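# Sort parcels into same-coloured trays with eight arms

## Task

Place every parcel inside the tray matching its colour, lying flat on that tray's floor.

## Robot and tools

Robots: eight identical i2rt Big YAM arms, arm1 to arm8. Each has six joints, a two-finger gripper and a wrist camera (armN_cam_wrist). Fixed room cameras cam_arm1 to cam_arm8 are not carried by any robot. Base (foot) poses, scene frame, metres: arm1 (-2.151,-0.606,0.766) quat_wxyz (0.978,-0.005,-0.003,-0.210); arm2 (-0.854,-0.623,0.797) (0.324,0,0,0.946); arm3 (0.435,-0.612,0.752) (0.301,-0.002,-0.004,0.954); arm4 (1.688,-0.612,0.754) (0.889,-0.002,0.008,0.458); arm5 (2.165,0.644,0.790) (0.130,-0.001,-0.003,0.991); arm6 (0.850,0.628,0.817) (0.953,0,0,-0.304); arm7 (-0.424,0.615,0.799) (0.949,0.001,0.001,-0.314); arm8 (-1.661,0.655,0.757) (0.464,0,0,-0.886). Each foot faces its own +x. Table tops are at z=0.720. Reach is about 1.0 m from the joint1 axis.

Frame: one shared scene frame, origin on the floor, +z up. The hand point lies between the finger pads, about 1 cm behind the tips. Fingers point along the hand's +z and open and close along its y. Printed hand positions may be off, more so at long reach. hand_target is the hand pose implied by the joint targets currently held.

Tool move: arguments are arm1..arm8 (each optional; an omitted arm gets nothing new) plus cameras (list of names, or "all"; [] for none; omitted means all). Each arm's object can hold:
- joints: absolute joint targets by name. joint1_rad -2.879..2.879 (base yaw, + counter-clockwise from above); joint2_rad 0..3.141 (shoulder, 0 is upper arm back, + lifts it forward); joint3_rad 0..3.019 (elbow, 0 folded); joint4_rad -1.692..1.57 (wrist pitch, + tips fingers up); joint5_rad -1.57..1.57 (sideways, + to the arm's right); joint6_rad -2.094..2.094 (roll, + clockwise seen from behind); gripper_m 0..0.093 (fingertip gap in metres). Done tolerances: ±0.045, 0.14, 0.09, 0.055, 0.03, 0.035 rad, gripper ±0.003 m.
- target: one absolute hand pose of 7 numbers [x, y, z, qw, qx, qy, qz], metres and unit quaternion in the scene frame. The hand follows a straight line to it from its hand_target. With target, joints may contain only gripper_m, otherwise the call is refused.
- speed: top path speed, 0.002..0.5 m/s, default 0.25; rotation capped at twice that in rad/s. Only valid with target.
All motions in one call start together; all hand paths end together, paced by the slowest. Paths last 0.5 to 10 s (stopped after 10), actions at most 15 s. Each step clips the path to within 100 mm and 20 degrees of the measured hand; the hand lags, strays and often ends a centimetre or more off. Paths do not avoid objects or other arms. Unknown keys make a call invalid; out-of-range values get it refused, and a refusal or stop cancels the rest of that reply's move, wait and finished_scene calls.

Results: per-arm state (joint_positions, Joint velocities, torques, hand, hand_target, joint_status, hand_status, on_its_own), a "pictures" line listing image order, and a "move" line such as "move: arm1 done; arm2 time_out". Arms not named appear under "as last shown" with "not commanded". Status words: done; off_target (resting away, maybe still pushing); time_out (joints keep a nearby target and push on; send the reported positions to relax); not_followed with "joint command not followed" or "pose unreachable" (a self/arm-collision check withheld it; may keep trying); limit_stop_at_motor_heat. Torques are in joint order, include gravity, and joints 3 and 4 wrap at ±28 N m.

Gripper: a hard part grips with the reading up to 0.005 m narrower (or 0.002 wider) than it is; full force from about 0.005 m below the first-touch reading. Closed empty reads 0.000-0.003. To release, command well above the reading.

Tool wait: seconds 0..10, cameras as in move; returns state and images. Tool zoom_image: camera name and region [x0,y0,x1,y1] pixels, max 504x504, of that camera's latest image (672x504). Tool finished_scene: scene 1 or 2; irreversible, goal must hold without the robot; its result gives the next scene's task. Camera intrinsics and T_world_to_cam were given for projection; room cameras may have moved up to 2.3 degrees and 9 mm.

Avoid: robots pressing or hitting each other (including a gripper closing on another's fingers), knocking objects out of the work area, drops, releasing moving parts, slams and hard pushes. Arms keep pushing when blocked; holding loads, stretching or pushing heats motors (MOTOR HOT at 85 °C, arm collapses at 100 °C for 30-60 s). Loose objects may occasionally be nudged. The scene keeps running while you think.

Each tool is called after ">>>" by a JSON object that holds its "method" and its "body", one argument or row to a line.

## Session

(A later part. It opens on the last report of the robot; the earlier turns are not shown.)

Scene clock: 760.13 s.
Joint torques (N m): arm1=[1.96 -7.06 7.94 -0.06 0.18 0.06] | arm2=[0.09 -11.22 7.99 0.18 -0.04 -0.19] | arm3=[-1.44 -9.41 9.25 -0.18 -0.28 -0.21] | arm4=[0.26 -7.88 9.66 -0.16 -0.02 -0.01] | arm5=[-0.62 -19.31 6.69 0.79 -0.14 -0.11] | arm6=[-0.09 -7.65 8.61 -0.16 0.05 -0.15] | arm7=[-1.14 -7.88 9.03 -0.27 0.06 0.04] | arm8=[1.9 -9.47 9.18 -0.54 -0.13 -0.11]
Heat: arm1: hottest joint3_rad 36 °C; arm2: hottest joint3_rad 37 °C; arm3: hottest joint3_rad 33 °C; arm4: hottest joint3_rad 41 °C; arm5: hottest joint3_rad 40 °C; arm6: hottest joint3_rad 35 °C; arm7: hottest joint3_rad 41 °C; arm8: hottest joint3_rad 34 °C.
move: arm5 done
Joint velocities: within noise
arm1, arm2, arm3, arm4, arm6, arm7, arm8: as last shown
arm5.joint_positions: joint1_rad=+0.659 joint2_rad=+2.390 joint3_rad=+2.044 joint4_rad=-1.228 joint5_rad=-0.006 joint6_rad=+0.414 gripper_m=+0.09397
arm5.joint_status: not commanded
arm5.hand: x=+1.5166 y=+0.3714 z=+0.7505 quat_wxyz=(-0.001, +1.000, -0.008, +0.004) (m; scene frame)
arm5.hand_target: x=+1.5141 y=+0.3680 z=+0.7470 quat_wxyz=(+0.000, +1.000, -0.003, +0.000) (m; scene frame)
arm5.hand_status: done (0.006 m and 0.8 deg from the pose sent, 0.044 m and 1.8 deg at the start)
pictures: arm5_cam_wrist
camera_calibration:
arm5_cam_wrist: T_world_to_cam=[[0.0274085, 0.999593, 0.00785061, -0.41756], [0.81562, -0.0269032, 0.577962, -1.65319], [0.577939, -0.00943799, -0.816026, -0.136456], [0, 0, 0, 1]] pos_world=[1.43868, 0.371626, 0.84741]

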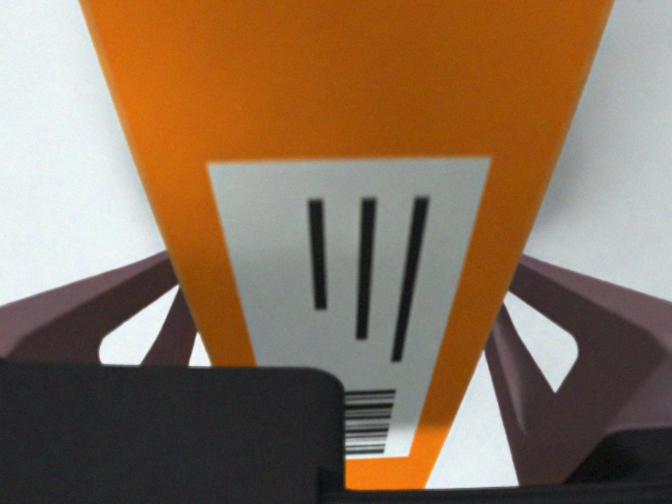

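>>> {"method": "move", "body": {
  "arm5": {"joints":{"gripper_m":0.055}},
  "cameras": []
}}

>>> {"method": "move", "body": {
  "arm5": {"target":[1.812,0.500,1.066,0,1,-0.003,0],"speed":0.25},
  "cameras": []
}}

>>> {"method": "move", "body": {
  "arm5": {"joints":{"joint1_rad":-1.689,"joint6_rad":0.138}},
  "cameras": ["cam_arm5"]
}}

>>> {"method": "move", "body": {
  "arm5": {"target":[2.423,1.293,0.87,0,-0.503,0.8643,0],"speed":0.25},
  "cameras": ["cam_arm5","arm5_cam_wrist"]
}}

Scene clock: 785.10 s.
Joint torques (N m): arm1=[2.26 -7 7.79 -0.16 0.16 0.09] | arm2=[0.09 -11.22 8.01 0.17 -0.04 -0.19] | arm3=[-1.44 -9.41 9.24 -0.21 -0.28 -0.23] | arm4=[0.26 -7.88 9.66 -0.13 -0.02 -0.01] | arm5=[-0.91 -20.42 6.58 0.53 -0.04 -0.12] | arm6=[-0.09 -7.65 8.59 -0.17 0.05 -0.15] | arm7=[-1.03 -7.88 9.09 -0.23 0.06 0.05] | arm8=[1.85 -9.47 9.17 -0.5 -0.15 -0.11]
Heat: arm1: hottest joint3_rad 36 °C; arm2: hottest joint3_rad 38 °C; arm3: hottest joint3_rad 33 °C; arm4: hottest joint3_rad 42 °C; arm5: hottest joint3_rad 38 °C; arm6: hottest joint3_rad 35 °C; arm7: hottest joint3_rad 41 °C; arm8: hottest joint3_rad 34 °C.
move: arm5 off_target
Joint velocities: within noise
arm1, arm2, arm4, arm6, arm7, arm8: as last shown
arm3.joint_positions: joint1_rad=-1.219 joint2_rad=+1.233 joint3_rad=+1.344 joint4_rad=-1.673 joint5_rad=+0.000 joint6_rad=-0.253 gripper_m=+0.09297
arm3.joint_status: not commanded
arm3.hand: x=+0.5218 y=-0.2827 z=+1.0609 quat_wxyz=(-0.008, +0.705, -0.709, -0.003) (m; scene frame)
arm3.hand_target: x=+0.5239 y=-0.2849 z=+1.0601 quat_wxyz=(-0.001, +0.707, -0.707, -0.001) (m; scene frame)
arm3.hand_status: not commanded
arm5.joint_positions: joint1_rad=+0.660 joint2_rad=+2.390 joint3_rad=+2.044 joint4_rad=-1.228 joint5_rad=-0.006 joint6_rad=+0.414 gripper_m=+0.05881
arm5.joint_status: gripper_m off_target (ended at +0.05884, target +0.05500)
arm5.hand: x=+1.5168 y=+0.3709 z=+0.7505 quat_wxyz=(-0.001, +1.000, -0.008, +0.004) (m; scene frame)
arm5.hand_target: x=+1.5141 y=+0.3681 z=+0.7470 quat_wxyz=(+0.000, +1.000, -0.003, +0.000) (m; scene frame)
arm5.hand_status: not commanded
pictures: none
No camera images: "cameras" was empty.

Scene clock: 787.70 s.
Joint torques (N m): arm1=[2.2 -7.12 7.84 -0.16 0.18 0.06] | arm2=[0.09 -11.22 7.99 0.18 -0.04 -0.19] | arm3=[-1.38 -9.35 9.28 -0.21 -0.28 -0.22] | arm4=[0.26 -7.88 9.66 -0.16 -0.02 -0.01] | arm5=[-1.08 -7.65 7.35 -0.2 -0.06 -0.21] | arm6=[-0.09 -7.65 8.64 -0.16 0.05 -0.15] | arm7=[-1.08 -7.82 9.05 -0.29 0.05 0.04] | arm8=[1.96 -9.52 9.2 -0.54 -0.14 -0.09]
Heat: arm1: hottest joint3_rad 36 °C; arm2: hottest joint3_rad 38 °C; arm3: hottest joint3_rad 33 °C; arm4: hottest joint3_rad 42 °C; arm5: hottest joint3_rad 38 °C; arm6: hottest joint3_rad 35 °C; arm7: hottest joint3_rad 41 °C; arm8: hottest joint3_rad 34 °C.
move: arm5 done
Joint velocities: within noise
arm1, arm2, arm3, arm4, arm6, arm7, arm8: as last shown
arm5.joint_positions: joint1_rad=+0.652 joint2_rad=+1.328 joint3_rad=+1.339 joint4_rad=-1.579 joint5_rad=-0.005 joint6_rad=+0.401 gripper_m=+0.05881
arm5.joint_status: not commanded
arm5.hand: x=+1.8130 y=+0.4974 z=+1.0609 quat_wxyz=(+0.000, +1.000, -0.005, +0.001) (m; scene frame)
arm5.hand_target: x=+1.8120 y=+0.5000 z=+1.0660 quat_wxyz=(+0.000, +1.000, -0.003, +0.000) (m; scene frame)
arm5.hand_status: done (0.006 m and 0.3 deg from the pose sent, 0.451 m and 0.7 deg at the start)
pictures: none
No camera images: "cameras" was empty.

Scene clock: 789.90 s.
Joint torques (N m): arm1=[2.49 -6.95 7.94 -0.17 0.17 0.09] | arm2=[0.09 -11.22 7.99 0.18 -0.04 -0.19] | arm3=[-1.38 -9.47 9.26 -0.23 -0.27 -0.22] | arm4=[0.26 -7.82 9.66 -0.16 -0.02 -0.01] | arm5=[-1.14 -9.17 7.45 -0.08 -0.14 -0.1] | arm6=[-0.09 -7.71 8.61 -0.17 0.05 -0.15] | arm7=[-1.08 -7.88 9.05 -0.25 0.05 0.03] | arm8=[1.9 -9.58 9.18 -0.5 -0.14 -0.1]
Heat: arm1: hottest joint3_rad 36 °C; arm2: hottest joint3_rad 38 °C; arm3: hottest joint3_rad 33 °C; arm4: hottest joint3_rad 42 °C; arm5: hottest joint3_rad 38 °C; arm6: hottest joint3_rad 35 °C; arm7: hottest joint3_rad 41 °C; arm8: hottest joint3_rad 34 °C.
move: arm5 done
Joint velocities: within noise
arm1, arm2, arm3, arm4, arm6, arm7, arm8: as last shown
arm5.joint_positions: joint1_rad=-1.687 joint2_rad=+1.346 joint3_rad=+1.339 joint4_rad=-1.579 joint5_rad=-0.003 joint6_rad=+0.148 gripper_m=+0.05883
arm5.joint_status: all done
arm5.hand: x=+2.3041 y=+0.9976 z=+1.0594 quat_wxyz=(+0.004, +0.500, -0.866, +0.002) (m; scene frame)
arm5.hand_target: x=+2.3039 y=+0.9950 z=+1.0709 quat_wxyz=(-0.004, +0.503, -0.864, -0.005) (m; scene frame)
arm5.hand_status: not commanded
pictures: cam_arm5

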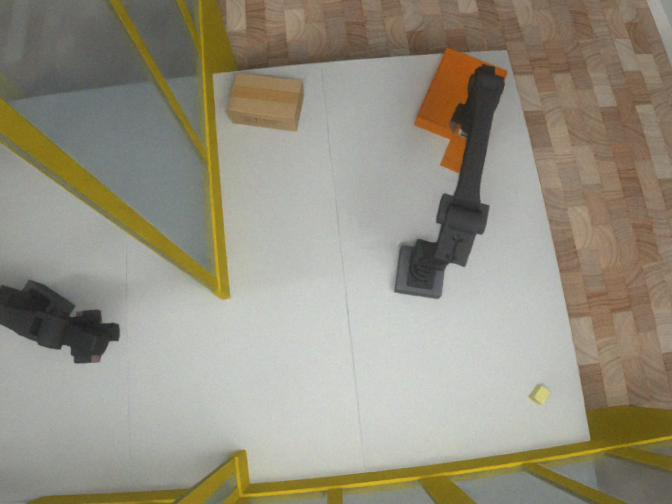

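Scene clock: 792.47 s.
Joint torques (N m): arm1=[2.14 -7.06 7.91 -0.12 0.18 0.08] | arm2=[0.09 -11.22 7.99 0.17 -0.04 -0.19] | arm3=[-1.38 -9.35 9.28 -0.18 -0.28 -0.21] | arm4=[0.26 -7.82 9.66 -0.14 -0.02 -0.01] | arm5=[-1.32 -20.84 9.96 -0.4 -0.06 -0.15] | arm6=[-0.09 -7.71 8.59 -0.17 0.05 -0.15] | arm7=[-1.14 -7.77 9.09 -0.25 0.05 0.04] | arm8=[1.79 -9.41 9.14 -0.51 -0.12 -0.11]
Heat: arm1: hottest joint3_rad 36 °C; arm2: hottest joint3_rad 38 °C; arm3: hottest joint3_rad 33 °C; arm4: hottest joint3_rad 42 °C; arm5: hottest joint3_rad 38 °C; arm6: hottest joint3_rad 35 °C; arm7: hottest joint3_rad 41 °C; arm8: hottest joint3_rad 34 °C.
move: arm5 off_target
Joint velocities: within noise
arm1, arm2, arm3, arm4, arm6, arm8: as last shown
arm5.joint_positions: joint1_rad=-1.687 joint2_rad=+2.287 joint3_rad=+2.097 joint4_rad=-1.431 joint5_rad=-0.003 joint6_rad=+0.148 gripper_m=+0.05883
arm5.joint_status: not commanded
arm5.hand: x=+2.4161 y=+1.2801 z=+0.8489 quat_wxyz=(+0.018, +0.499, -0.866, +0.013) (m; scene frame)
arm5.hand_target: x=+2.4227 y=+1.2920 z=+0.8703 quat_wxyz=(-0.001, +0.503, -0.864, +0.000) (m; scene frame)
arm5.hand_status: off_target (0.026 m and 2.5 deg from the pose sent, 0.371 m and 0.7 deg at the start)
arm7.joint_positions: joint1_rad=+2.151 joint2_rad=+1.282 joint3_rad=+1.266 joint4_rad=-1.531 joint5_rad=-0.002 joint6_rad=+0.142 gripper_m=+0.08494
arm7.joint_status: not commanded
arm7.hand: x=-0.4016 y=+0.9804 z=+1.0610 quat_wxyz=(-0.008, +0.632, -0.775, -0.010) (m; scene frame)
arm7.hand_target: x=-0.3981 y=+0.9750 z=+1.0552 quat_wxyz=(+0.000, +0.632, -0.775, +0.000) (m; scene frame)
arm7.hand_status: not commanded
pictures: arm5_cam_wrist, cam_arm5
camera_calibration:
arm5_cam_wrist: T_world_to_cam=[[0.860016, -0.510158, 0.0105615, -1.43271], [-0.411471, -0.681112, 0.605622, 1.3596], [-0.30177, -0.525191, -0.795682, 2.20094], [0, 0, 0, 1]] pos_world=[2.45576, 1.35104, 0.942977]

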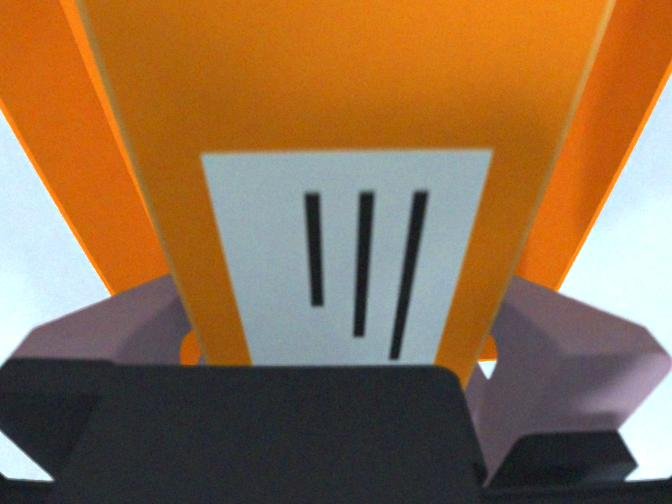

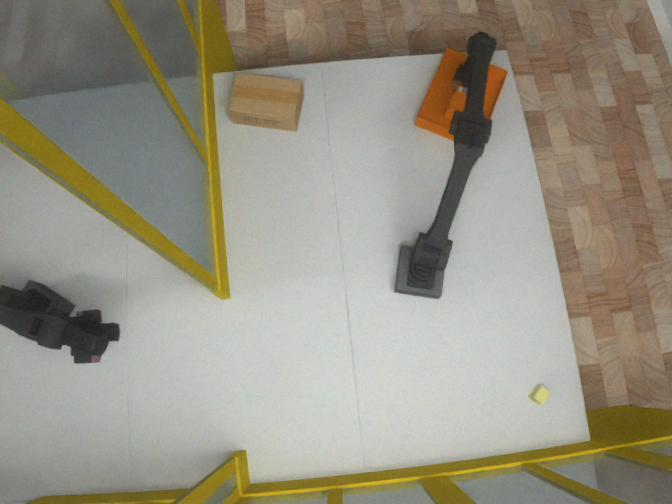

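>>> {"method": "move", "body": {
  "arm5": {"target":[2.431,1.306,0.79,0,-0.503,0.8643,0],"speed":0.12},
  "cameras": ["cam_arm5","arm5_cam_wrist"]
}}

>>> {"method": "zoom_image", "body": {
  "camera": "cam_arm5",
  "region": [390, 20, 540, 170]
}}

Scene clock: 803.10 s.
Joint torques (N m): arm1=[2.37 -6.95 7.92 -0.17 0.17 0.07] | arm2=[0.09 -11.22 7.99 0.17 -0.04 -0.19] | arm3=[-1.38 -9.17 9.28 -0.21 -0.27 -0.21] | arm4=[0.26 -7.82 9.66 -0.16 -0.02 -0.01] | arm5=[-1.14 -22.01 8.85 0.75 -0.04 -0.12] | arm6=[-0.03 -7.71 8.61 -0.14 0.05 -0.15] | arm7=[-1.08 -7.88 9.05 -0.23 0.05 0.03] | arm8=[2.02 -9.47 9.09 -0.51 -0.14 -0.09]
Heat: arm1: hottest joint3_rad 36 °C; arm2: hottest joint3_rad 38 °C; arm3: hottest joint3_rad 33 °C; arm4: hottest joint3_rad 42 °C; arm5: hottest joint3_rad 40 °C; arm6: hottest joint3_rad 35 °C; arm7: hottest joint3_rad 41 °C; arm8: hottest joint3_rad 34 °C.
move: arm5 off_target
Joint velocities: within noise
arm1.joint_positions: joint1_rad=-1.526 joint2_rad=+1.285 joint3_rad=+1.384 joint4_rad=-1.644 joint5_rad=+0.005 joint6_rad=+0.235 gripper_m=+0.08488
arm1.joint_status: not commanded
arm1.hand: x=-2.2891 y=-0.9431 z=+1.0739 quat_wxyz=(-0.012, -0.888, -0.460, +0.012) (m; scene frame)
arm1.hand_target: x=-2.2840 y=-0.9419 z=+1.0661 quat_wxyz=(+0.000, -0.887, -0.463, +0.000) (m; scene frame)
arm1.hand_status: not commanded
arm2.joint_positions: joint1_rad=-1.413 joint2_rad=+1.343 joint3_rad=+1.335 joint4_rad=-1.544 joint5_rad=+0.000 joint6_rad=-0.492 gripper_m=+0.09292
arm2.joint_status: not commanded
arm2.hand: x=-0.6660 y=-0.2825 z=+1.0636 quat_wxyz=(-0.009, +0.703, -0.711, -0.003) (m; scene frame)
arm2.hand_target: x=-0.6666 y=-0.2850 z=+1.0601 quat_wxyz=(+0.000, +0.707, -0.707, +0.000) (m; scene frame)
arm2.hand_status: not commanded
arm3, arm7: as last shown
arm4.joint_positions: joint1_rad=+1.878 joint2_rad=+1.336 joint3_rad=+1.439 joint4_rad=-1.659 joint5_rad=+0.011 joint6_rad=-0.304 gripper_m=+0.09290
arm4.joint_status: not commanded
arm4.hand: x=+1.3270 y=-0.4889 z=+1.0649 quat_wxyz=(-0.002, +1.000, -0.004, -0.011) (m; scene frame)
arm4.hand_target: x=+1.3299 y=-0.4900 z=+1.0601 quat_wxyz=(+0.000, +1.000, +0.000, +0.000) (m; scene frame)
arm4.hand_status: not commanded
arm5.joint_positions: joint1_rad=-1.687 joint2_rad=+2.402 joint3_rad=+2.097 joint4_rad=-1.329 joint5_rad=-0.003 joint6_rad=+0.145 gripper_m=+0.05883
arm5.joint_status: not commanded
arm5.hand: x=+2.4207 y=+1.2914 z=+0.7704 quat_wxyz=(+0.023, +0.501, -0.865, +0.017) (m; scene frame)
arm5.hand_target: x=+2.4307 y=+1.3051 z=+0.7906 quat_wxyz=(+0.000, +0.503, -0.864, +0.000) (m; scene frame)
arm5.hand_status: off_target (0.026 m and 3.3 deg from the pose sent, 0.066 m and 2.5 deg at the start)
arm6.joint_positions: joint1_rad=+0.247 joint2_rad=+1.329 joint3_rad=+1.242 joint4_rad=-1.484 joint5_rad=-0.001 joint6_rad=-0.359 gripper_m=+0.09288
arm6.joint_status: not commanded
arm6.hand: x=+1.2024 y=+0.4911 z=+1.0524 quat_wxyz=(+0.000, -0.006, -1.000, +0.000) (m; scene frame)
arm6.hand_target: x=+1.2010 y=+0.4940 z=+1.0558 quat_wxyz=(+0.000, +0.000, -1.000, +0.000) (m; scene frame)
arm6.hand_status: not commanded
arm8.joint_positions: joint1_rad=+0.412 joint2_rad=+1.332 joint3_rad=+1.428 joint4_rad=-1.650 joint5_rad=+0.001 joint6_rad=-0.187 gripper_m=+0.09292
arm8.joint_status: not commanded
arm8.hand: x=-1.7356 y=+0.2801 z=+1.0630 quat_wxyz=(-0.004, -0.710, -0.705, +0.008) (m; scene frame)
arm8.hand_target: x=-1.7350 y=+0.2830 z=+1.0599 quat_wxyz=(+0.000, -0.707, -0.707, +0.000) (m; scene frame)
arm8.hand_status: not commanded
pictures: arm5_cam_wrist, cam_arm5
camera_calibration:
arm5_cam_wrist: T_world_to_cam=[[0.861603, -0.507427, 0.0125282, -1.43898], [-0.406354, -0.674771, 0.616085, 1.38808], [-0.304165, -0.535912, -0.78758, 2.15929], [0, 0, 0, 1]] pos_world=[2.46066, 1.36364, 0.863464]

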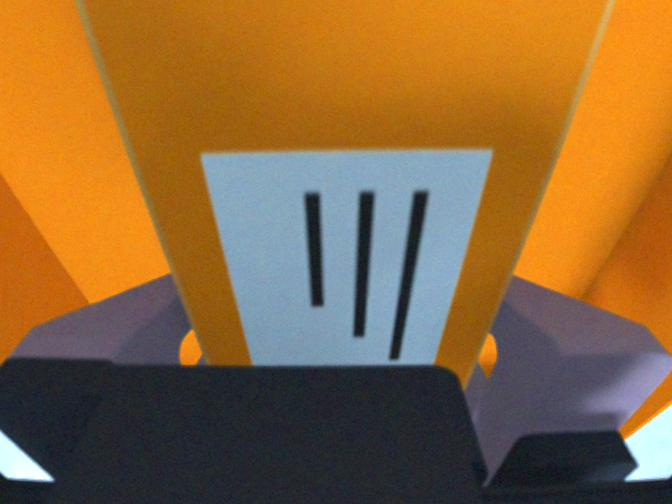

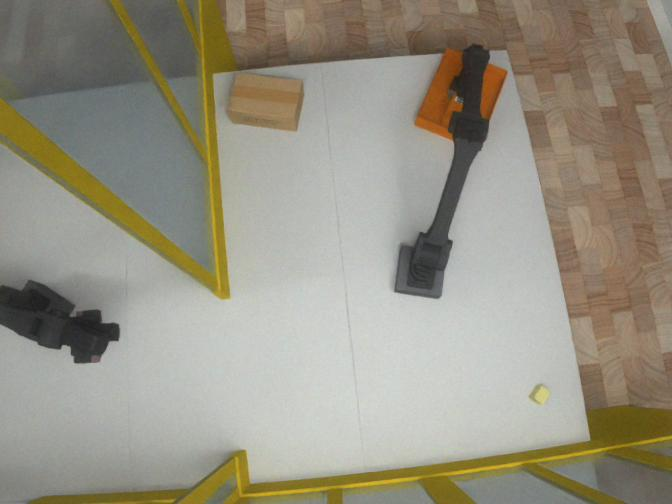

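Scaled by 3.360.

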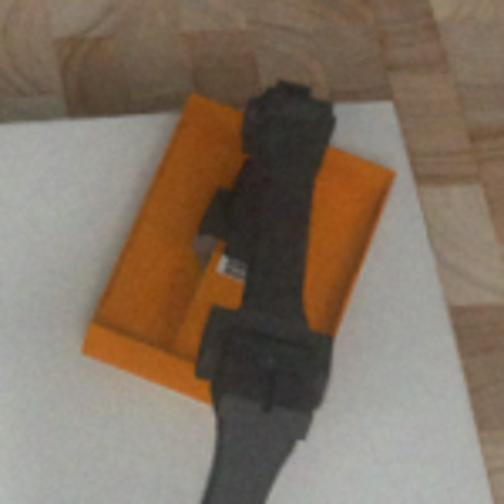

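>>> {"method": "move", "body": {
  "arm5": {"target":[2.431,1.306,0.776,0,-0.503,0.8643,0],"speed":0.06},
  "cameras": []
}}

>>> {"method": "move", "body": {
  "arm5": {"target":[2.431,1.306,0.77,0,-0.503,0.8643,0],"speed":0.06},
  "cameras": ["cam_arm5","arm5_cam_wrist"]
}}

Scene clock: 835.83 s.
Joint torques (N m): arm1=[2.2 -7.06 7.92 -0.2 0.17 0.07] | arm2=[0.09 -11.16 7.99 0.18 -0.04 -0.19] | arm3=[-1.44 -9.23 9.26 -0.21 -0.28 -0.22] | arm4=[0.26 -7.82 9.66 -0.16 -0.02 -0.01] | arm5=[-1.55 -20.42 7.88 0.5 -0.04 -0.14] | arm6=[-0.15 -7.71 8.61 -0.16 0.05 -0.14] | arm7=[-1.08 -7.65 9.05 -0.23 0.05 0.03] | arm8=[1.79 -9.35 9.2 -0.53 -0.15 -0.1]
Heat: arm1: hottest joint3_rad 36 °C; arm2: hottest joint3_rad 38 °C; arm3: hottest joint3_rad 33 °C; arm4: hottest joint3_rad 42 °C; arm5: hottest joint3_rad 41 °C; arm6: hottest joint3_rad 35 °C; arm7: hottest joint3_rad 41 °C; arm8: hottest joint3_rad 34 °C.
move: arm5 off_target
Joint velocities: within noise
arm1, arm2, arm3, arm4, arm6, arm7, arm8: as last shown
arm5.joint_positions: joint1_rad=-1.687 joint2_rad=+2.402 joint3_rad=+2.097 joint4_rad=-1.304 joint5_rad=-0.003 joint6_rad=+0.145 gripper_m=+0.05883
arm5.joint_status: not commanded
arm5.hand: x=+2.4230 y=+1.2971 z=+0.7702 quat_wxyz=(+0.013, +0.501, -0.865, +0.009) (m; scene frame)
arm5.hand_target: x=+2.4310 y=+1.3057 z=+0.7763 quat_wxyz=(+0.000, +0.503, -0.864, +0.000) (m; scene frame)
arm5.hand_status: off_target (0.013 m and 1.9 deg from the pose sent, 0.019 m and 3.3 deg at the start)
pictures: none
No camera images: "cameras" was empty.

Scene clock: 836.80 s.
Joint torques (N m): arm1=[2.26 -6.71 7.98 -0.16 0.17 0.08] | arm2=[0.09 -11.22 7.99 0.18 -0.04 -0.19] | arm3=[-1.38 -9.41 9.29 -0.2 -0.28 -0.22] | arm4=[0.26 -7.82 9.66 -0.16 -0.02 -0.01] | arm5=[-1.61 -20.72 7.54 0.57 -0.06 -0.15] | arm6=[-0.09 -7.65 8.62 -0.18 0.05 -0.15] | arm7=[-1.2 -7.82 9.03 -0.24 0.06 0.04] | arm8=[1.73 -9.52 9.13 -0.51 -0.13 -0.09]
Heat: arm1: hottest joint3_rad 36 °C; arm2: hottest joint3_rad 38 °C; arm3: hottest joint3_rad 33 °C; arm4: hottest joint3_rad 42 °C; arm5: hottest joint3_rad 41 °C; arm6: hottest joint3_rad 35 °C; arm7: hottest joint3_rad 41 °C; arm8: hottest joint3_rad 34 °C.
move: arm5 off_target
Joint velocities: within noise
arm1, arm2, arm3, arm4, arm6, arm7, arm8: as last shown
arm5.joint_positions: joint1_rad=-1.687 joint2_rad=+2.409 joint3_rad=+2.097 joint4_rad=-1.294 joint5_rad=-0.003 joint6_rad=+0.145 gripper_m=+0.05883
arm5.joint_status: not commanded
arm5.hand: x=+2.4236 y=+1.2985 z=+0.7654 quat_wxyz=(+0.011, +0.501, -0.865, +0.008) (m; scene frame)
arm5.hand_target: x=+2.4310 y=+1.3057 z=+0.7703 quat_wxyz=(+0.000, +0.503, -0.864, +0.000) (m; scene frame)
arm5.hand_status: off_target (0.011 m and 1.6 deg from the pose sent, 0.012 m and 1.9 deg at the start)
pictures: arm5_cam_wrist, cam_arm5
camera_calibration:
arm5_cam_wrist: T_world_to_cam=[[0.861518, -0.507657, 0.00847701, -1.43415], [-0.412899, -0.690798, 0.593559, 1.45099], [-0.295468, -0.514862, -0.804746, 2.12475], [0, 0, 0, 1]] pos_world=[2.46246, 1.36823, 0.860792]

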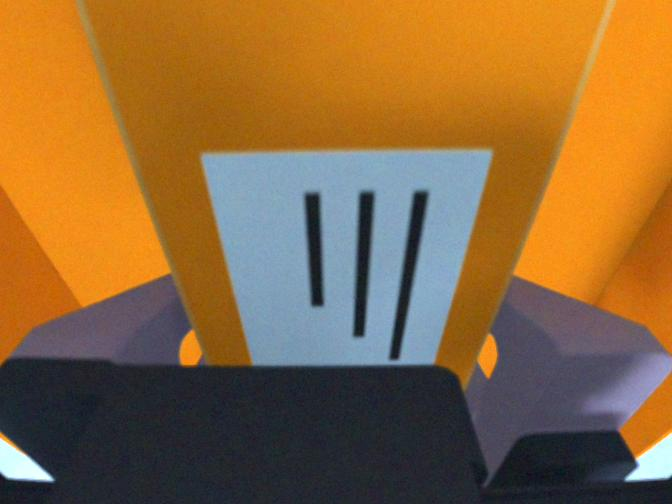

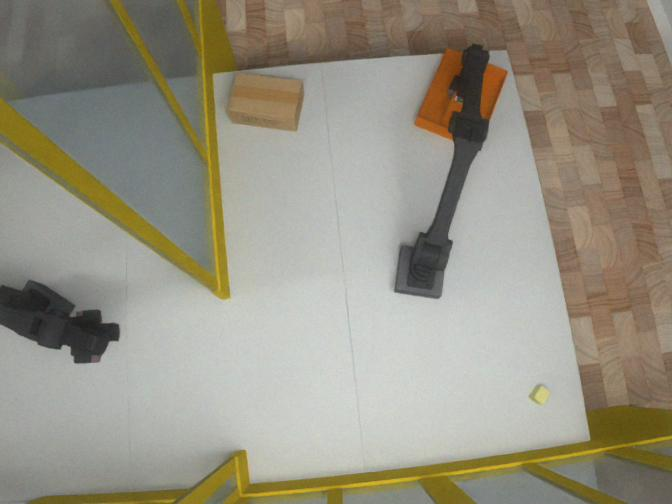

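>>> {"method": "move", "body": {
  "arm5": {"target":[2.431,1.306,0.762,0,-0.503,0.8643,0],"speed":0.06},
  "cameras": []
}}

>>> {"method": "move", "body": {
  "arm5": {"target":[2.431,1.306,0.757,0,-0.503,0.8643,0],"speed":0.06},
  "cameras": []
}}

>>> {"method": "move", "body": {
  "arm5": {"joints":{"gripper_m":0.07}},
  "cameras": ["arm5_cam_wrist"]
}}

Scene clock: 841.93 s.
Joint torques (N m): arm1=[2.55 -6.95 7.97 -0.16 0.18 0.06] | arm2=[0.09 -11.22 7.99 0.18 -0.04 -0.19] | arm3=[-1.55 -9.41 9.29 -0.21 -0.28 -0.22] | arm4=[0.26 -7.88 9.68 -0.17 -0.02 -0.01] | arm5=[-1.03 -20.42 7.23 0.7 -0.01 -0.15] | arm6=[-0.15 -7.65 8.62 -0.16 0.05 -0.15] | arm7=[-1.2 -8 9.07 -0.18 0.07 0.04] | arm8=[1.61 -9.29 9.2 -0.5 -0.13 -0.1]
Heat: arm1: hottest joint3_rad 36 °C; arm2: hottest joint3_rad 38 °C; arm3: hottest joint3_rad 33 °C; arm4: hottest joint3_rad 42 °C; arm5: hottest joint3_rad 41 °C; arm6: hottest joint3_rad 35 °C; arm7: hottest joint3_rad 41 °C; arm8: hottest joint3_rad 34 °C.
move: arm5 done
Joint velocities: within noise
arm1, arm2, arm3, arm4, arm6, arm7, arm8: as last shown
arm5.joint_positions: joint1_rad=-1.687 joint2_rad=+2.418 joint3_rad=+2.097 joint4_rad=-1.279 joint5_rad=-0.003 joint6_rad=+0.145 gripper_m=+0.05883
arm5.joint_status: not commanded
arm5.hand: x=+2.4244 y=+1.3005 z=+0.7590 quat_wxyz=(+0.009, +0.501, -0.865, +0.007) (m; scene frame)
arm5.hand_target: x=+2.4310 y=+1.3058 z=+0.7621 quat_wxyz=(+0.000, +0.503, -0.864, +0.000) (m; scene frame)
arm5.hand_status: done (0.009 m and 1.3 deg from the pose sent, 0.011 m and 1.6 deg at the start)
pictures: none
No camera images: "cameras" was empty.

Scene clock: 842.90 s.
Joint torques (N m): arm1=[2.37 -7 7.94 -0.13 0.19 0.09] | arm2=[0.09 -11.16 7.99 0.18 -0.04 -0.19] | arm3=[-1.38 -9.47 9.31 -0.2 -0.27 -0.22] | arm4=[0.26 -7.82 9.66 -0.16 -0.02 -0.01] | arm5=[-1.38 -21.07 6.99 0.79 -0.04 -0.14] | arm6=[-0.21 -7.65 8.62 -0.16 0.05 -0.14] | arm7=[-1.26 -7.94 9.05 -0.27 0.05 0.03] | arm8=[1.85 -9.35 9.18 -0.53 -0.12 -0.08]
Heat: arm1: hottest joint3_rad 36 °C; arm2: hottest joint3_rad 38 °C; arm3: hottest joint3_rad 33 °C; arm4: hottest joint3_rad 42 °C; arm5: hottest joint3_rad 41 °C; arm6: hottest joint3_rad 35 °C; arm7: hottest joint3_rad 41 °C; arm8: hottest joint3_rad 34 °C.
move: arm5 done
Joint velocities: within noise
arm1, arm2, arm4, arm6, arm7, arm8: as last shown
arm3.joint_positions: joint1_rad=-1.219 joint2_rad=+1.233 joint3_rad=+1.344 joint4_rad=-1.673 joint5_rad=+0.000 joint6_rad=-0.253 gripper_m=+0.09297
arm3.joint_status: not commanded
arm3.hand: x=+0.5218 y=-0.2827 z=+1.0609 quat_wxyz=(-0.008, +0.705, -0.709, -0.003) (m; scene frame)
arm3.hand_target: x=+0.5239 y=-0.2849 z=+1.0601 quat_wxyz=(-0.001, +0.707, -0.707, -0.001) (m; scene frame)
arm3.hand_status: not commanded
arm5.joint_positions: joint1_rad=-1.687 joint2_rad=+2.422 joint3_rad=+2.097 joint4_rad=-1.270 joint5_rad=-0.003 joint6_rad=+0.145 gripper_m=+0.05883
arm5.joint_status: not commanded
arm5.hand: x=+2.4250 y=+1.3020 z=+0.7564 quat_wxyz=(+0.007, +0.501, -0.865, +0.005) (m; scene frame)
arm5.hand_target: x=+2.4311 y=+1.3059 z=+0.7572 quat_wxyz=(+0.000, +0.503, -0.864, +0.000) (m; scene frame)
arm5.hand_status: done (0.007 m and 1.0 deg from the pose sent, 0.009 m and 1.3 deg at the start)
pictures: none
No camera images: "cameras" was empty.

Scene clock: 843.40 s.
Joint torques (N m): arm1=[2.26 -7.24 7.91 -0.02 0.19 0.09] | arm2=[0.15 -11.22 7.99 0.18 -0.04 -0.19] | arm3=[-1.32 -9.29 9.29 -0.18 -0.28 -0.23] | arm4=[0.26 -7.88 9.66 -0.14 -0.02 -0.01] | arm5=[-1.08 -20.84 6.98 0.68 -0.05 -0.15] | arm6=[-0.03 -7.65 8.61 -0.16 0.05 -0.15] | arm7=[-1.14 -7.94 9.07 -0.18 0.05 0.03] | arm8=[1.61 -9.52 9.22 -0.5 -0.14 -0.09]
Heat: arm1: hottest joint3_rad 36 °C; arm2: hottest joint3_rad 38 °C; arm3: hottest joint3_rad 33 °C; arm4: hottest joint3_rad 42 °C; arm5: hottest joint3_rad 41 °C; arm6: hottest joint3_rad 35 °C; arm7: hottest joint3_rad 41 °C; arm8: hottest joint3_rad 34 °C.
move: arm5 done
Joint velocities: within noise
arm1, arm2, arm3, arm4, arm6, arm7, arm8: as last shown
arm5.joint_positions: joint1_rad=-1.687 joint2_rad=+2.422 joint3_rad=+2.097 joint4_rad=-1.270 joint5_rad=-0.003 joint6_rad=+0.145 gripper_m=+0.06980
arm5.joint_status: all done
arm5.hand: x=+2.4250 y=+1.3020 z=+0.7564 quat_wxyz=(+0.007, +0.501, -0.865, +0.005) (m; scene frame)
arm5.hand_target: x=+2.4311 y=+1.3059 z=+0.7572 quat_wxyz=(+0.000, +0.503, -0.864, +0.000) (m; scene frame)
arm5.hand_status: not commanded
pictures: arm5_cam_wrist
camera_calibration:
arm5_cam_wrist: T_world_to_cam=[[0.861473, -0.507757, 0.00681765, -1.43202], [-0.41523, -0.696634, 0.585051, 1.47898], [-0.292315, -0.506837, -0.810968, 2.10627], [0, 0, 0, 1]] pos_world=[2.46346, 1.37073, 0.852603]

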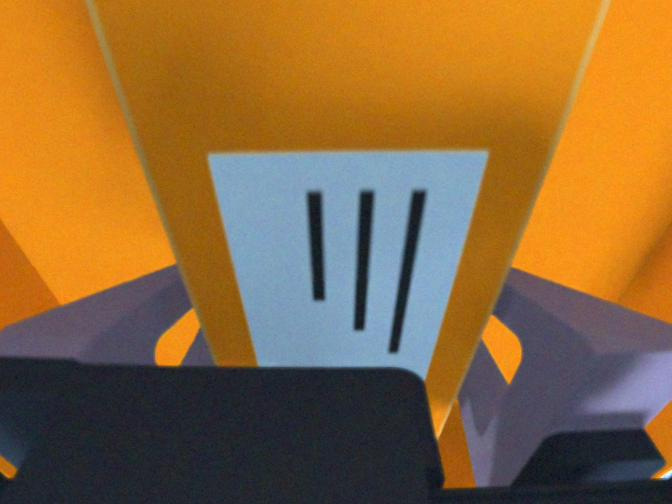

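>>> {"method": "move", "body": {
  "arm5": {"joints":{"gripper_m":0.085}},
  "cameras": []
}}

>>> {"method": "move", "body": {
  "arm5": {"target":[2.431,1.304,0.9,0,-0.503,0.8643,0],"speed":0.2},
  "cameras": []
}}

>>> {"method": "move", "body": {
  "arm5": {"target":[2.304,0.997,1.07,0,-0.503,0.8643,0],"speed":0.4},
  "cameras": ["cam_arm1","cam_arm3","cam_arm5","cam_arm7"]
}}

Scene clock: 849.37 s.
Joint torques (N m): arm1=[2.37 -6.83 7.9 -0.14 0.18 0.07] | arm2=[0.09 -11.22 7.99 0.18 -0.04 -0.19] | arm3=[-1.26 -9.52 9.25 -0.23 -0.27 -0.22] | arm4=[0.26 -7.88 9.68 -0.16 -0.02 -0.01] | arm5=[-0.85 -20.89 6.79 0.72 -0.08 -0.13] | arm6=[-0.09 -7.71 8.61 -0.17 0.05 -0.15] | arm7=[-1.08 -7.71 9.03 -0.23 0.05 0.03] | arm8=[1.85 -9.35 9.14 -0.47 -0.12 -0.11]
Heat: arm1: hottest joint3_rad 36 °C; arm2: hottest joint3_rad 38 °C; arm3: hottest joint3_rad 33 °C; arm4: hottest joint3_rad 42 °C; arm5: hottest joint3_rad 40 °C; arm6: hottest joint3_rad 35 °C; arm7: hottest joint3_rad 41 °C; arm8: hottest joint3_rad 34 °C.
move: arm5 done
Joint velocities: within noise
arm1, arm2, arm3, arm4, arm6, arm7, arm8: as last shown
arm5.joint_positions: joint1_rad=-1.687 joint2_rad=+2.422 joint3_rad=+2.097 joint4_rad=-1.270 joint5_rad=-0.003 joint6_rad=+0.145 gripper_m=+0.08478
arm5.joint_status: all done
arm5.hand: x=+2.4250 y=+1.3020 z=+0.7564 quat_wxyz=(+0.007, +0.501, -0.865, +0.005) (m; scene frame)
arm5.hand_target: x=+2.4311 y=+1.3059 z=+0.7572 quat_wxyz=(+0.000, +0.503, -0.864, +0.000) (m; scene frame)
arm5.hand_status: not commanded
pictures: none
No camera images: "cameras" was empty.

Scene clock: 851.00 s.
Joint torques (N m): arm1=[1.9 -7.3 8.01 -0.1 0.18 0.07] | arm2=[0.09 -11.22 7.99 0.18 -0.04 -0.19] | arm3=[-1.44 -9.47 9.31 -0.23 -0.28 -0.22] | arm4=[0.26 -7.88 9.66 -0.16 -0.02 -0.01] | arm5=[-1.08 -20.72 10.14 -0.08 -0.03 -0.16] | arm6=[-0.15 -7.71 8.61 -0.17 0.05 -0.14] | arm7=[-1.14 -7.71 9.03 -0.21 0.06 0.03] | arm8=[1.96 -9.17 9.2 -0.51 -0.14 -0.09]
Heat: arm1: hottest joint3_rad 36 °C; arm2: hottest joint3_rad 38 °C; arm3: hottest joint3_rad 33 °C; arm4: hottest joint3_rad 42 °C; arm5: hottest joint3_rad 41 °C; arm6: hottest joint3_rad 35 °C; arm7: hottest joint3_rad 41 °C; arm8: hottest joint3_rad 34 °C.
move: arm5 off_target
Joint velocities: within noise
arm1, arm2, arm3, arm4, arm6, arm8: as last shown
arm5.joint_positions: joint1_rad=-1.687 joint2_rad=+2.322 joint3_rad=+2.254 joint4_rad=-1.544 joint5_rad=-0.003 joint6_rad=+0.144 gripper_m=+0.08486
arm5.joint_status: not commanded
arm5.hand: x=+2.4222 y=+1.2953 z=+0.8843 quat_wxyz=(+0.014, +0.501, -0.865, +0.010) (m; scene frame)
arm5.hand_target: x=+2.4308 y=+1.3032 z=+0.9002 quat_wxyz=(-0.001, +0.503, -0.864, +0.000) (m; scene frame)
arm5.hand_status: off_target (0.020 m and 2.0 deg from the pose sent, 0.144 m and 1.0 deg at the start)
arm7.joint_positions: joint1_rad=+2.151 joint2_rad=+1.282 joint3_rad=+1.266 joint4_rad=-1.531 joint5_rad=-0.002 joint6_rad=+0.142 gripper_m=+0.08494
arm7.joint_status: not commanded
arm7.hand: x=-0.4016 y=+0.9804 z=+1.0610 quat_wxyz=(-0.008, +0.632, -0.775, -0.010) (m; scene frame)
arm7.hand_target: x=-0.3981 y=+0.9750 z=+1.0552 quat_wxyz=(+0.000, +0.632, -0.775, +0.000) (m; scene frame)
arm7.hand_status: not commanded
pictures: none
No camera images: "cameras" was empty.

Scene clock: 852.87 s.
Joint torques (N m): arm1=[1.96 -6.95 7.9 -0.17 0.18 0.08] | arm2=[0.09 -11.22 7.99 0.18 -0.04 -0.19] | arm3=[-1.44 -9.35 9.26 -0.18 -0.27 -0.22] | arm4=[0.26 -7.88 9.66 -0.16 -0.02 -0.01] | arm5=[-0.97 -7.94 6.97 -0.08 -0.08 -0.08] | arm6=[-0.09 -7.71 8.61 -0.17 0.05 -0.15] | arm7=[-1.08 -7.77 9.02 -0.23 0.06 0.03] | arm8=[1.79 -9.47 9.17 -0.51 -0.12 -0.11]
Heat: arm1: hottest joint3_rad 36 °C; arm2: hottest joint3_rad 38 °C; arm3: hottest joint3_rad 33 °C; arm4: hottest joint3_rad 42 °C; arm5: hottest joint3_rad 40 °C; arm6: hottest joint3_rad 35 °C; arm7: hottest joint3_rad 41 °C; arm8: hottest joint3_rad 34 °C.
move: arm5 done
Joint velocities: within noise
arm1.joint_positions: joint1_rad=-1.526 joint2_rad=+1.285 joint3_rad=+1.384 joint4_rad=-1.644 joint5_rad=+0.005 joint6_rad=+0.235 gripper_m=+0.08488
arm1.joint_status: not commanded
arm1.hand: x=-2.2891 y=-0.9431 z=+1.0739 quat_wxyz=(-0.012, -0.888, -0.460, +0.012) (m; scene frame)
arm1.hand_target: x=-2.2840 y=-0.9419 z=+1.0661 quat_wxyz=(+0.000, -0.887, -0.463, +0.000) (m; scene frame)
arm1.hand_status: not commanded
arm2.joint_positions: joint1_rad=-1.413 joint2_rad=+1.343 joint3_rad=+1.335 joint4_rad=-1.544 joint5_rad=+0.000 joint6_rad=-0.492 gripper_m=+0.09292
arm2.joint_status: not commanded
arm2.hand: x=-0.6660 y=-0.2825 z=+1.0636 quat_wxyz=(-0.009, +0.703, -0.711, -0.003) (m; scene frame)
arm2.hand_target: x=-0.6666 y=-0.2850 z=+1.0601 quat_wxyz=(+0.000, +0.707, -0.707, +0.000) (m; scene frame)
arm2.hand_status: not commanded
arm3, arm7: as last shown
arm4.joint_positions: joint1_rad=+1.878 joint2_rad=+1.336 joint3_rad=+1.439 joint4_rad=-1.659 joint5_rad=+0.011 joint6_rad=-0.304 gripper_m=+0.09290
arm4.joint_status: not commanded
arm4.hand: x=+1.3270 y=-0.4889 z=+1.0649 quat_wxyz=(-0.002, +1.000, -0.004, -0.011) (m; scene frame)
arm4.hand_target: x=+1.3299 y=-0.4900 z=+1.0601 quat_wxyz=(+0.000, +1.000, +0.000, +0.000) (m; scene frame)
arm4.hand_status: not commanded
arm5.joint_positions: joint1_rad=-1.687 joint2_rad=+1.337 joint3_rad=+1.355 joint4_rad=-1.589 joint5_rad=-0.003 joint6_rad=+0.144 gripper_m=+0.08486
arm5.joint_status: not commanded
arm5.hand: x=+2.3042 y=+0.9976 z=+1.0685 quat_wxyz=(-0.002, +0.501, -0.865, -0.003) (m; scene frame)
arm5.hand_target: x=+2.3040 y=+0.9970 z=+1.0700 quat_wxyz=(+0.000, +0.503, -0.864, +0.000) (m; scene frame)
arm5.hand_status: done (0.002 m and 0.4 deg from the pose sent, 0.371 m and 2.0 deg at the start; pose on its path clipped on 5 of 56 steps)
arm6.joint_positions: joint1_rad=+0.247 joint2_rad=+1.329 joint3_rad=+1.242 joint4_rad=-1.484 joint5_rad=-0.001 joint6_rad=-0.359 gripper_m=+0.09288
arm6.joint_status: not commanded
arm6.hand: x=+1.2024 y=+0.4911 z=+1.0524 quat_wxyz=(+0.000, -0.006, -1.000, +0.000) (m; scene frame)
arm6.hand_target: x=+1.2010 y=+0.4940 z=+1.0558 quat_wxyz=(+0.000, +0.000, -1.000, +0.000) (m; scene frame)
arm6.hand_status: not commanded
arm8.joint_positions: joint1_rad=+0.412 joint2_rad=+1.332 joint3_rad=+1.428 joint4_rad=-1.650 joint5_rad=+0.001 joint6_rad=-0.187 gripper_m=+0.09292
arm8.joint_status: not commanded
arm8.hand: x=-1.7356 y=+0.2801 z=+1.0630 quat_wxyz=(-0.004, -0.710, -0.705, +0.008) (m; scene frame)
arm8.hand_target: x=-1.7350 y=+0.2830 z=+1.0599 quat_wxyz=(+0.000, -0.707, -0.707, +0.000) (m; scene frame)
arm8.hand_status: not commanded
pictures: cam_arm1, cam_arm3, cam_arm5, cam_arm7

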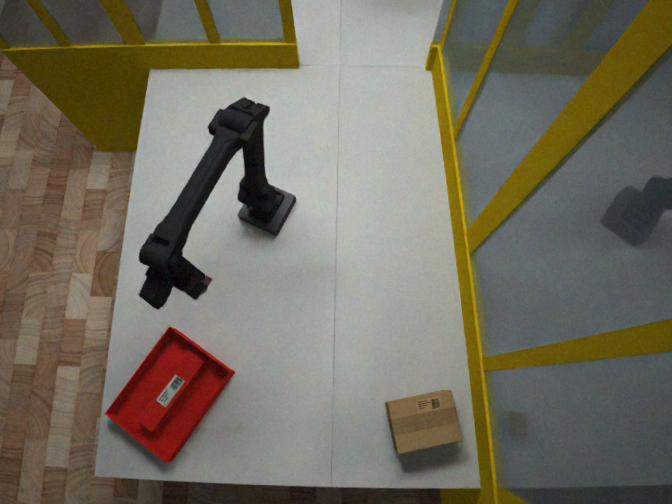

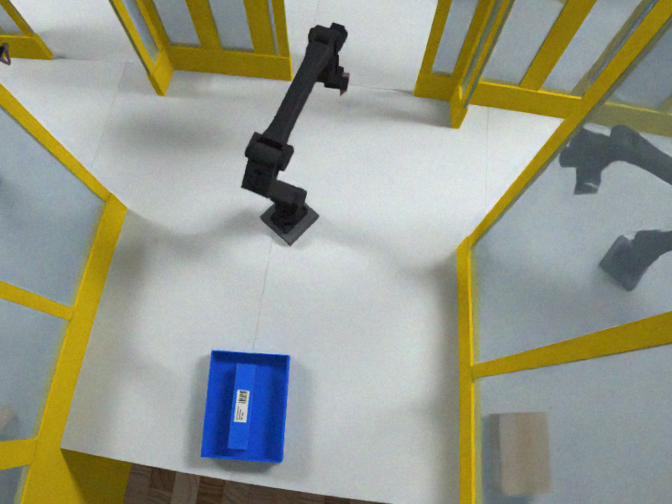

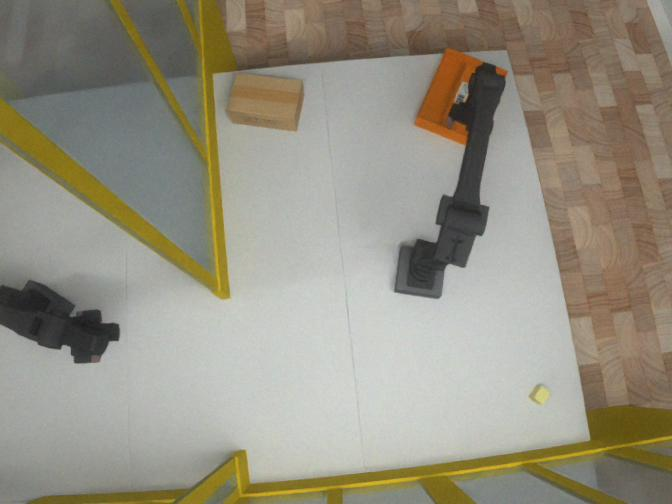

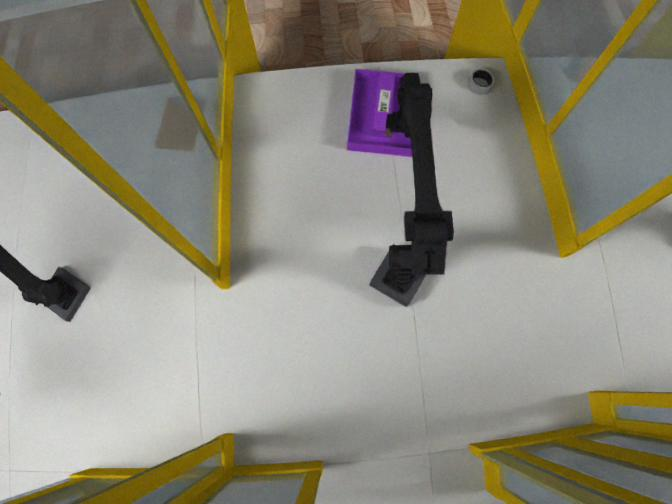

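>>> {"method": "zoom_image", "body": {
  "camera": "cam_arm5",
  "region": [400, 30, 530, 150]
}}

>>> {"method": "finished_scene", "body": {
  "scene": 1
}}

Scaled by 3.877.

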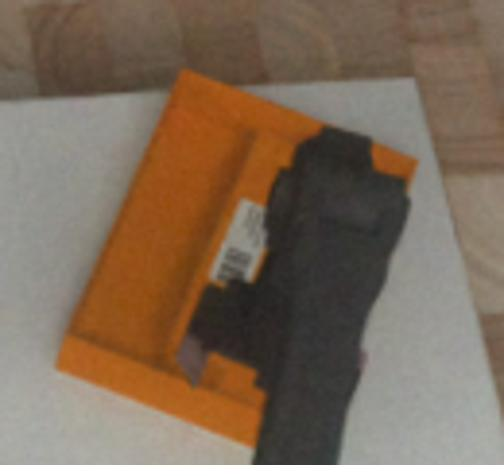

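The scene is finished: the task was done.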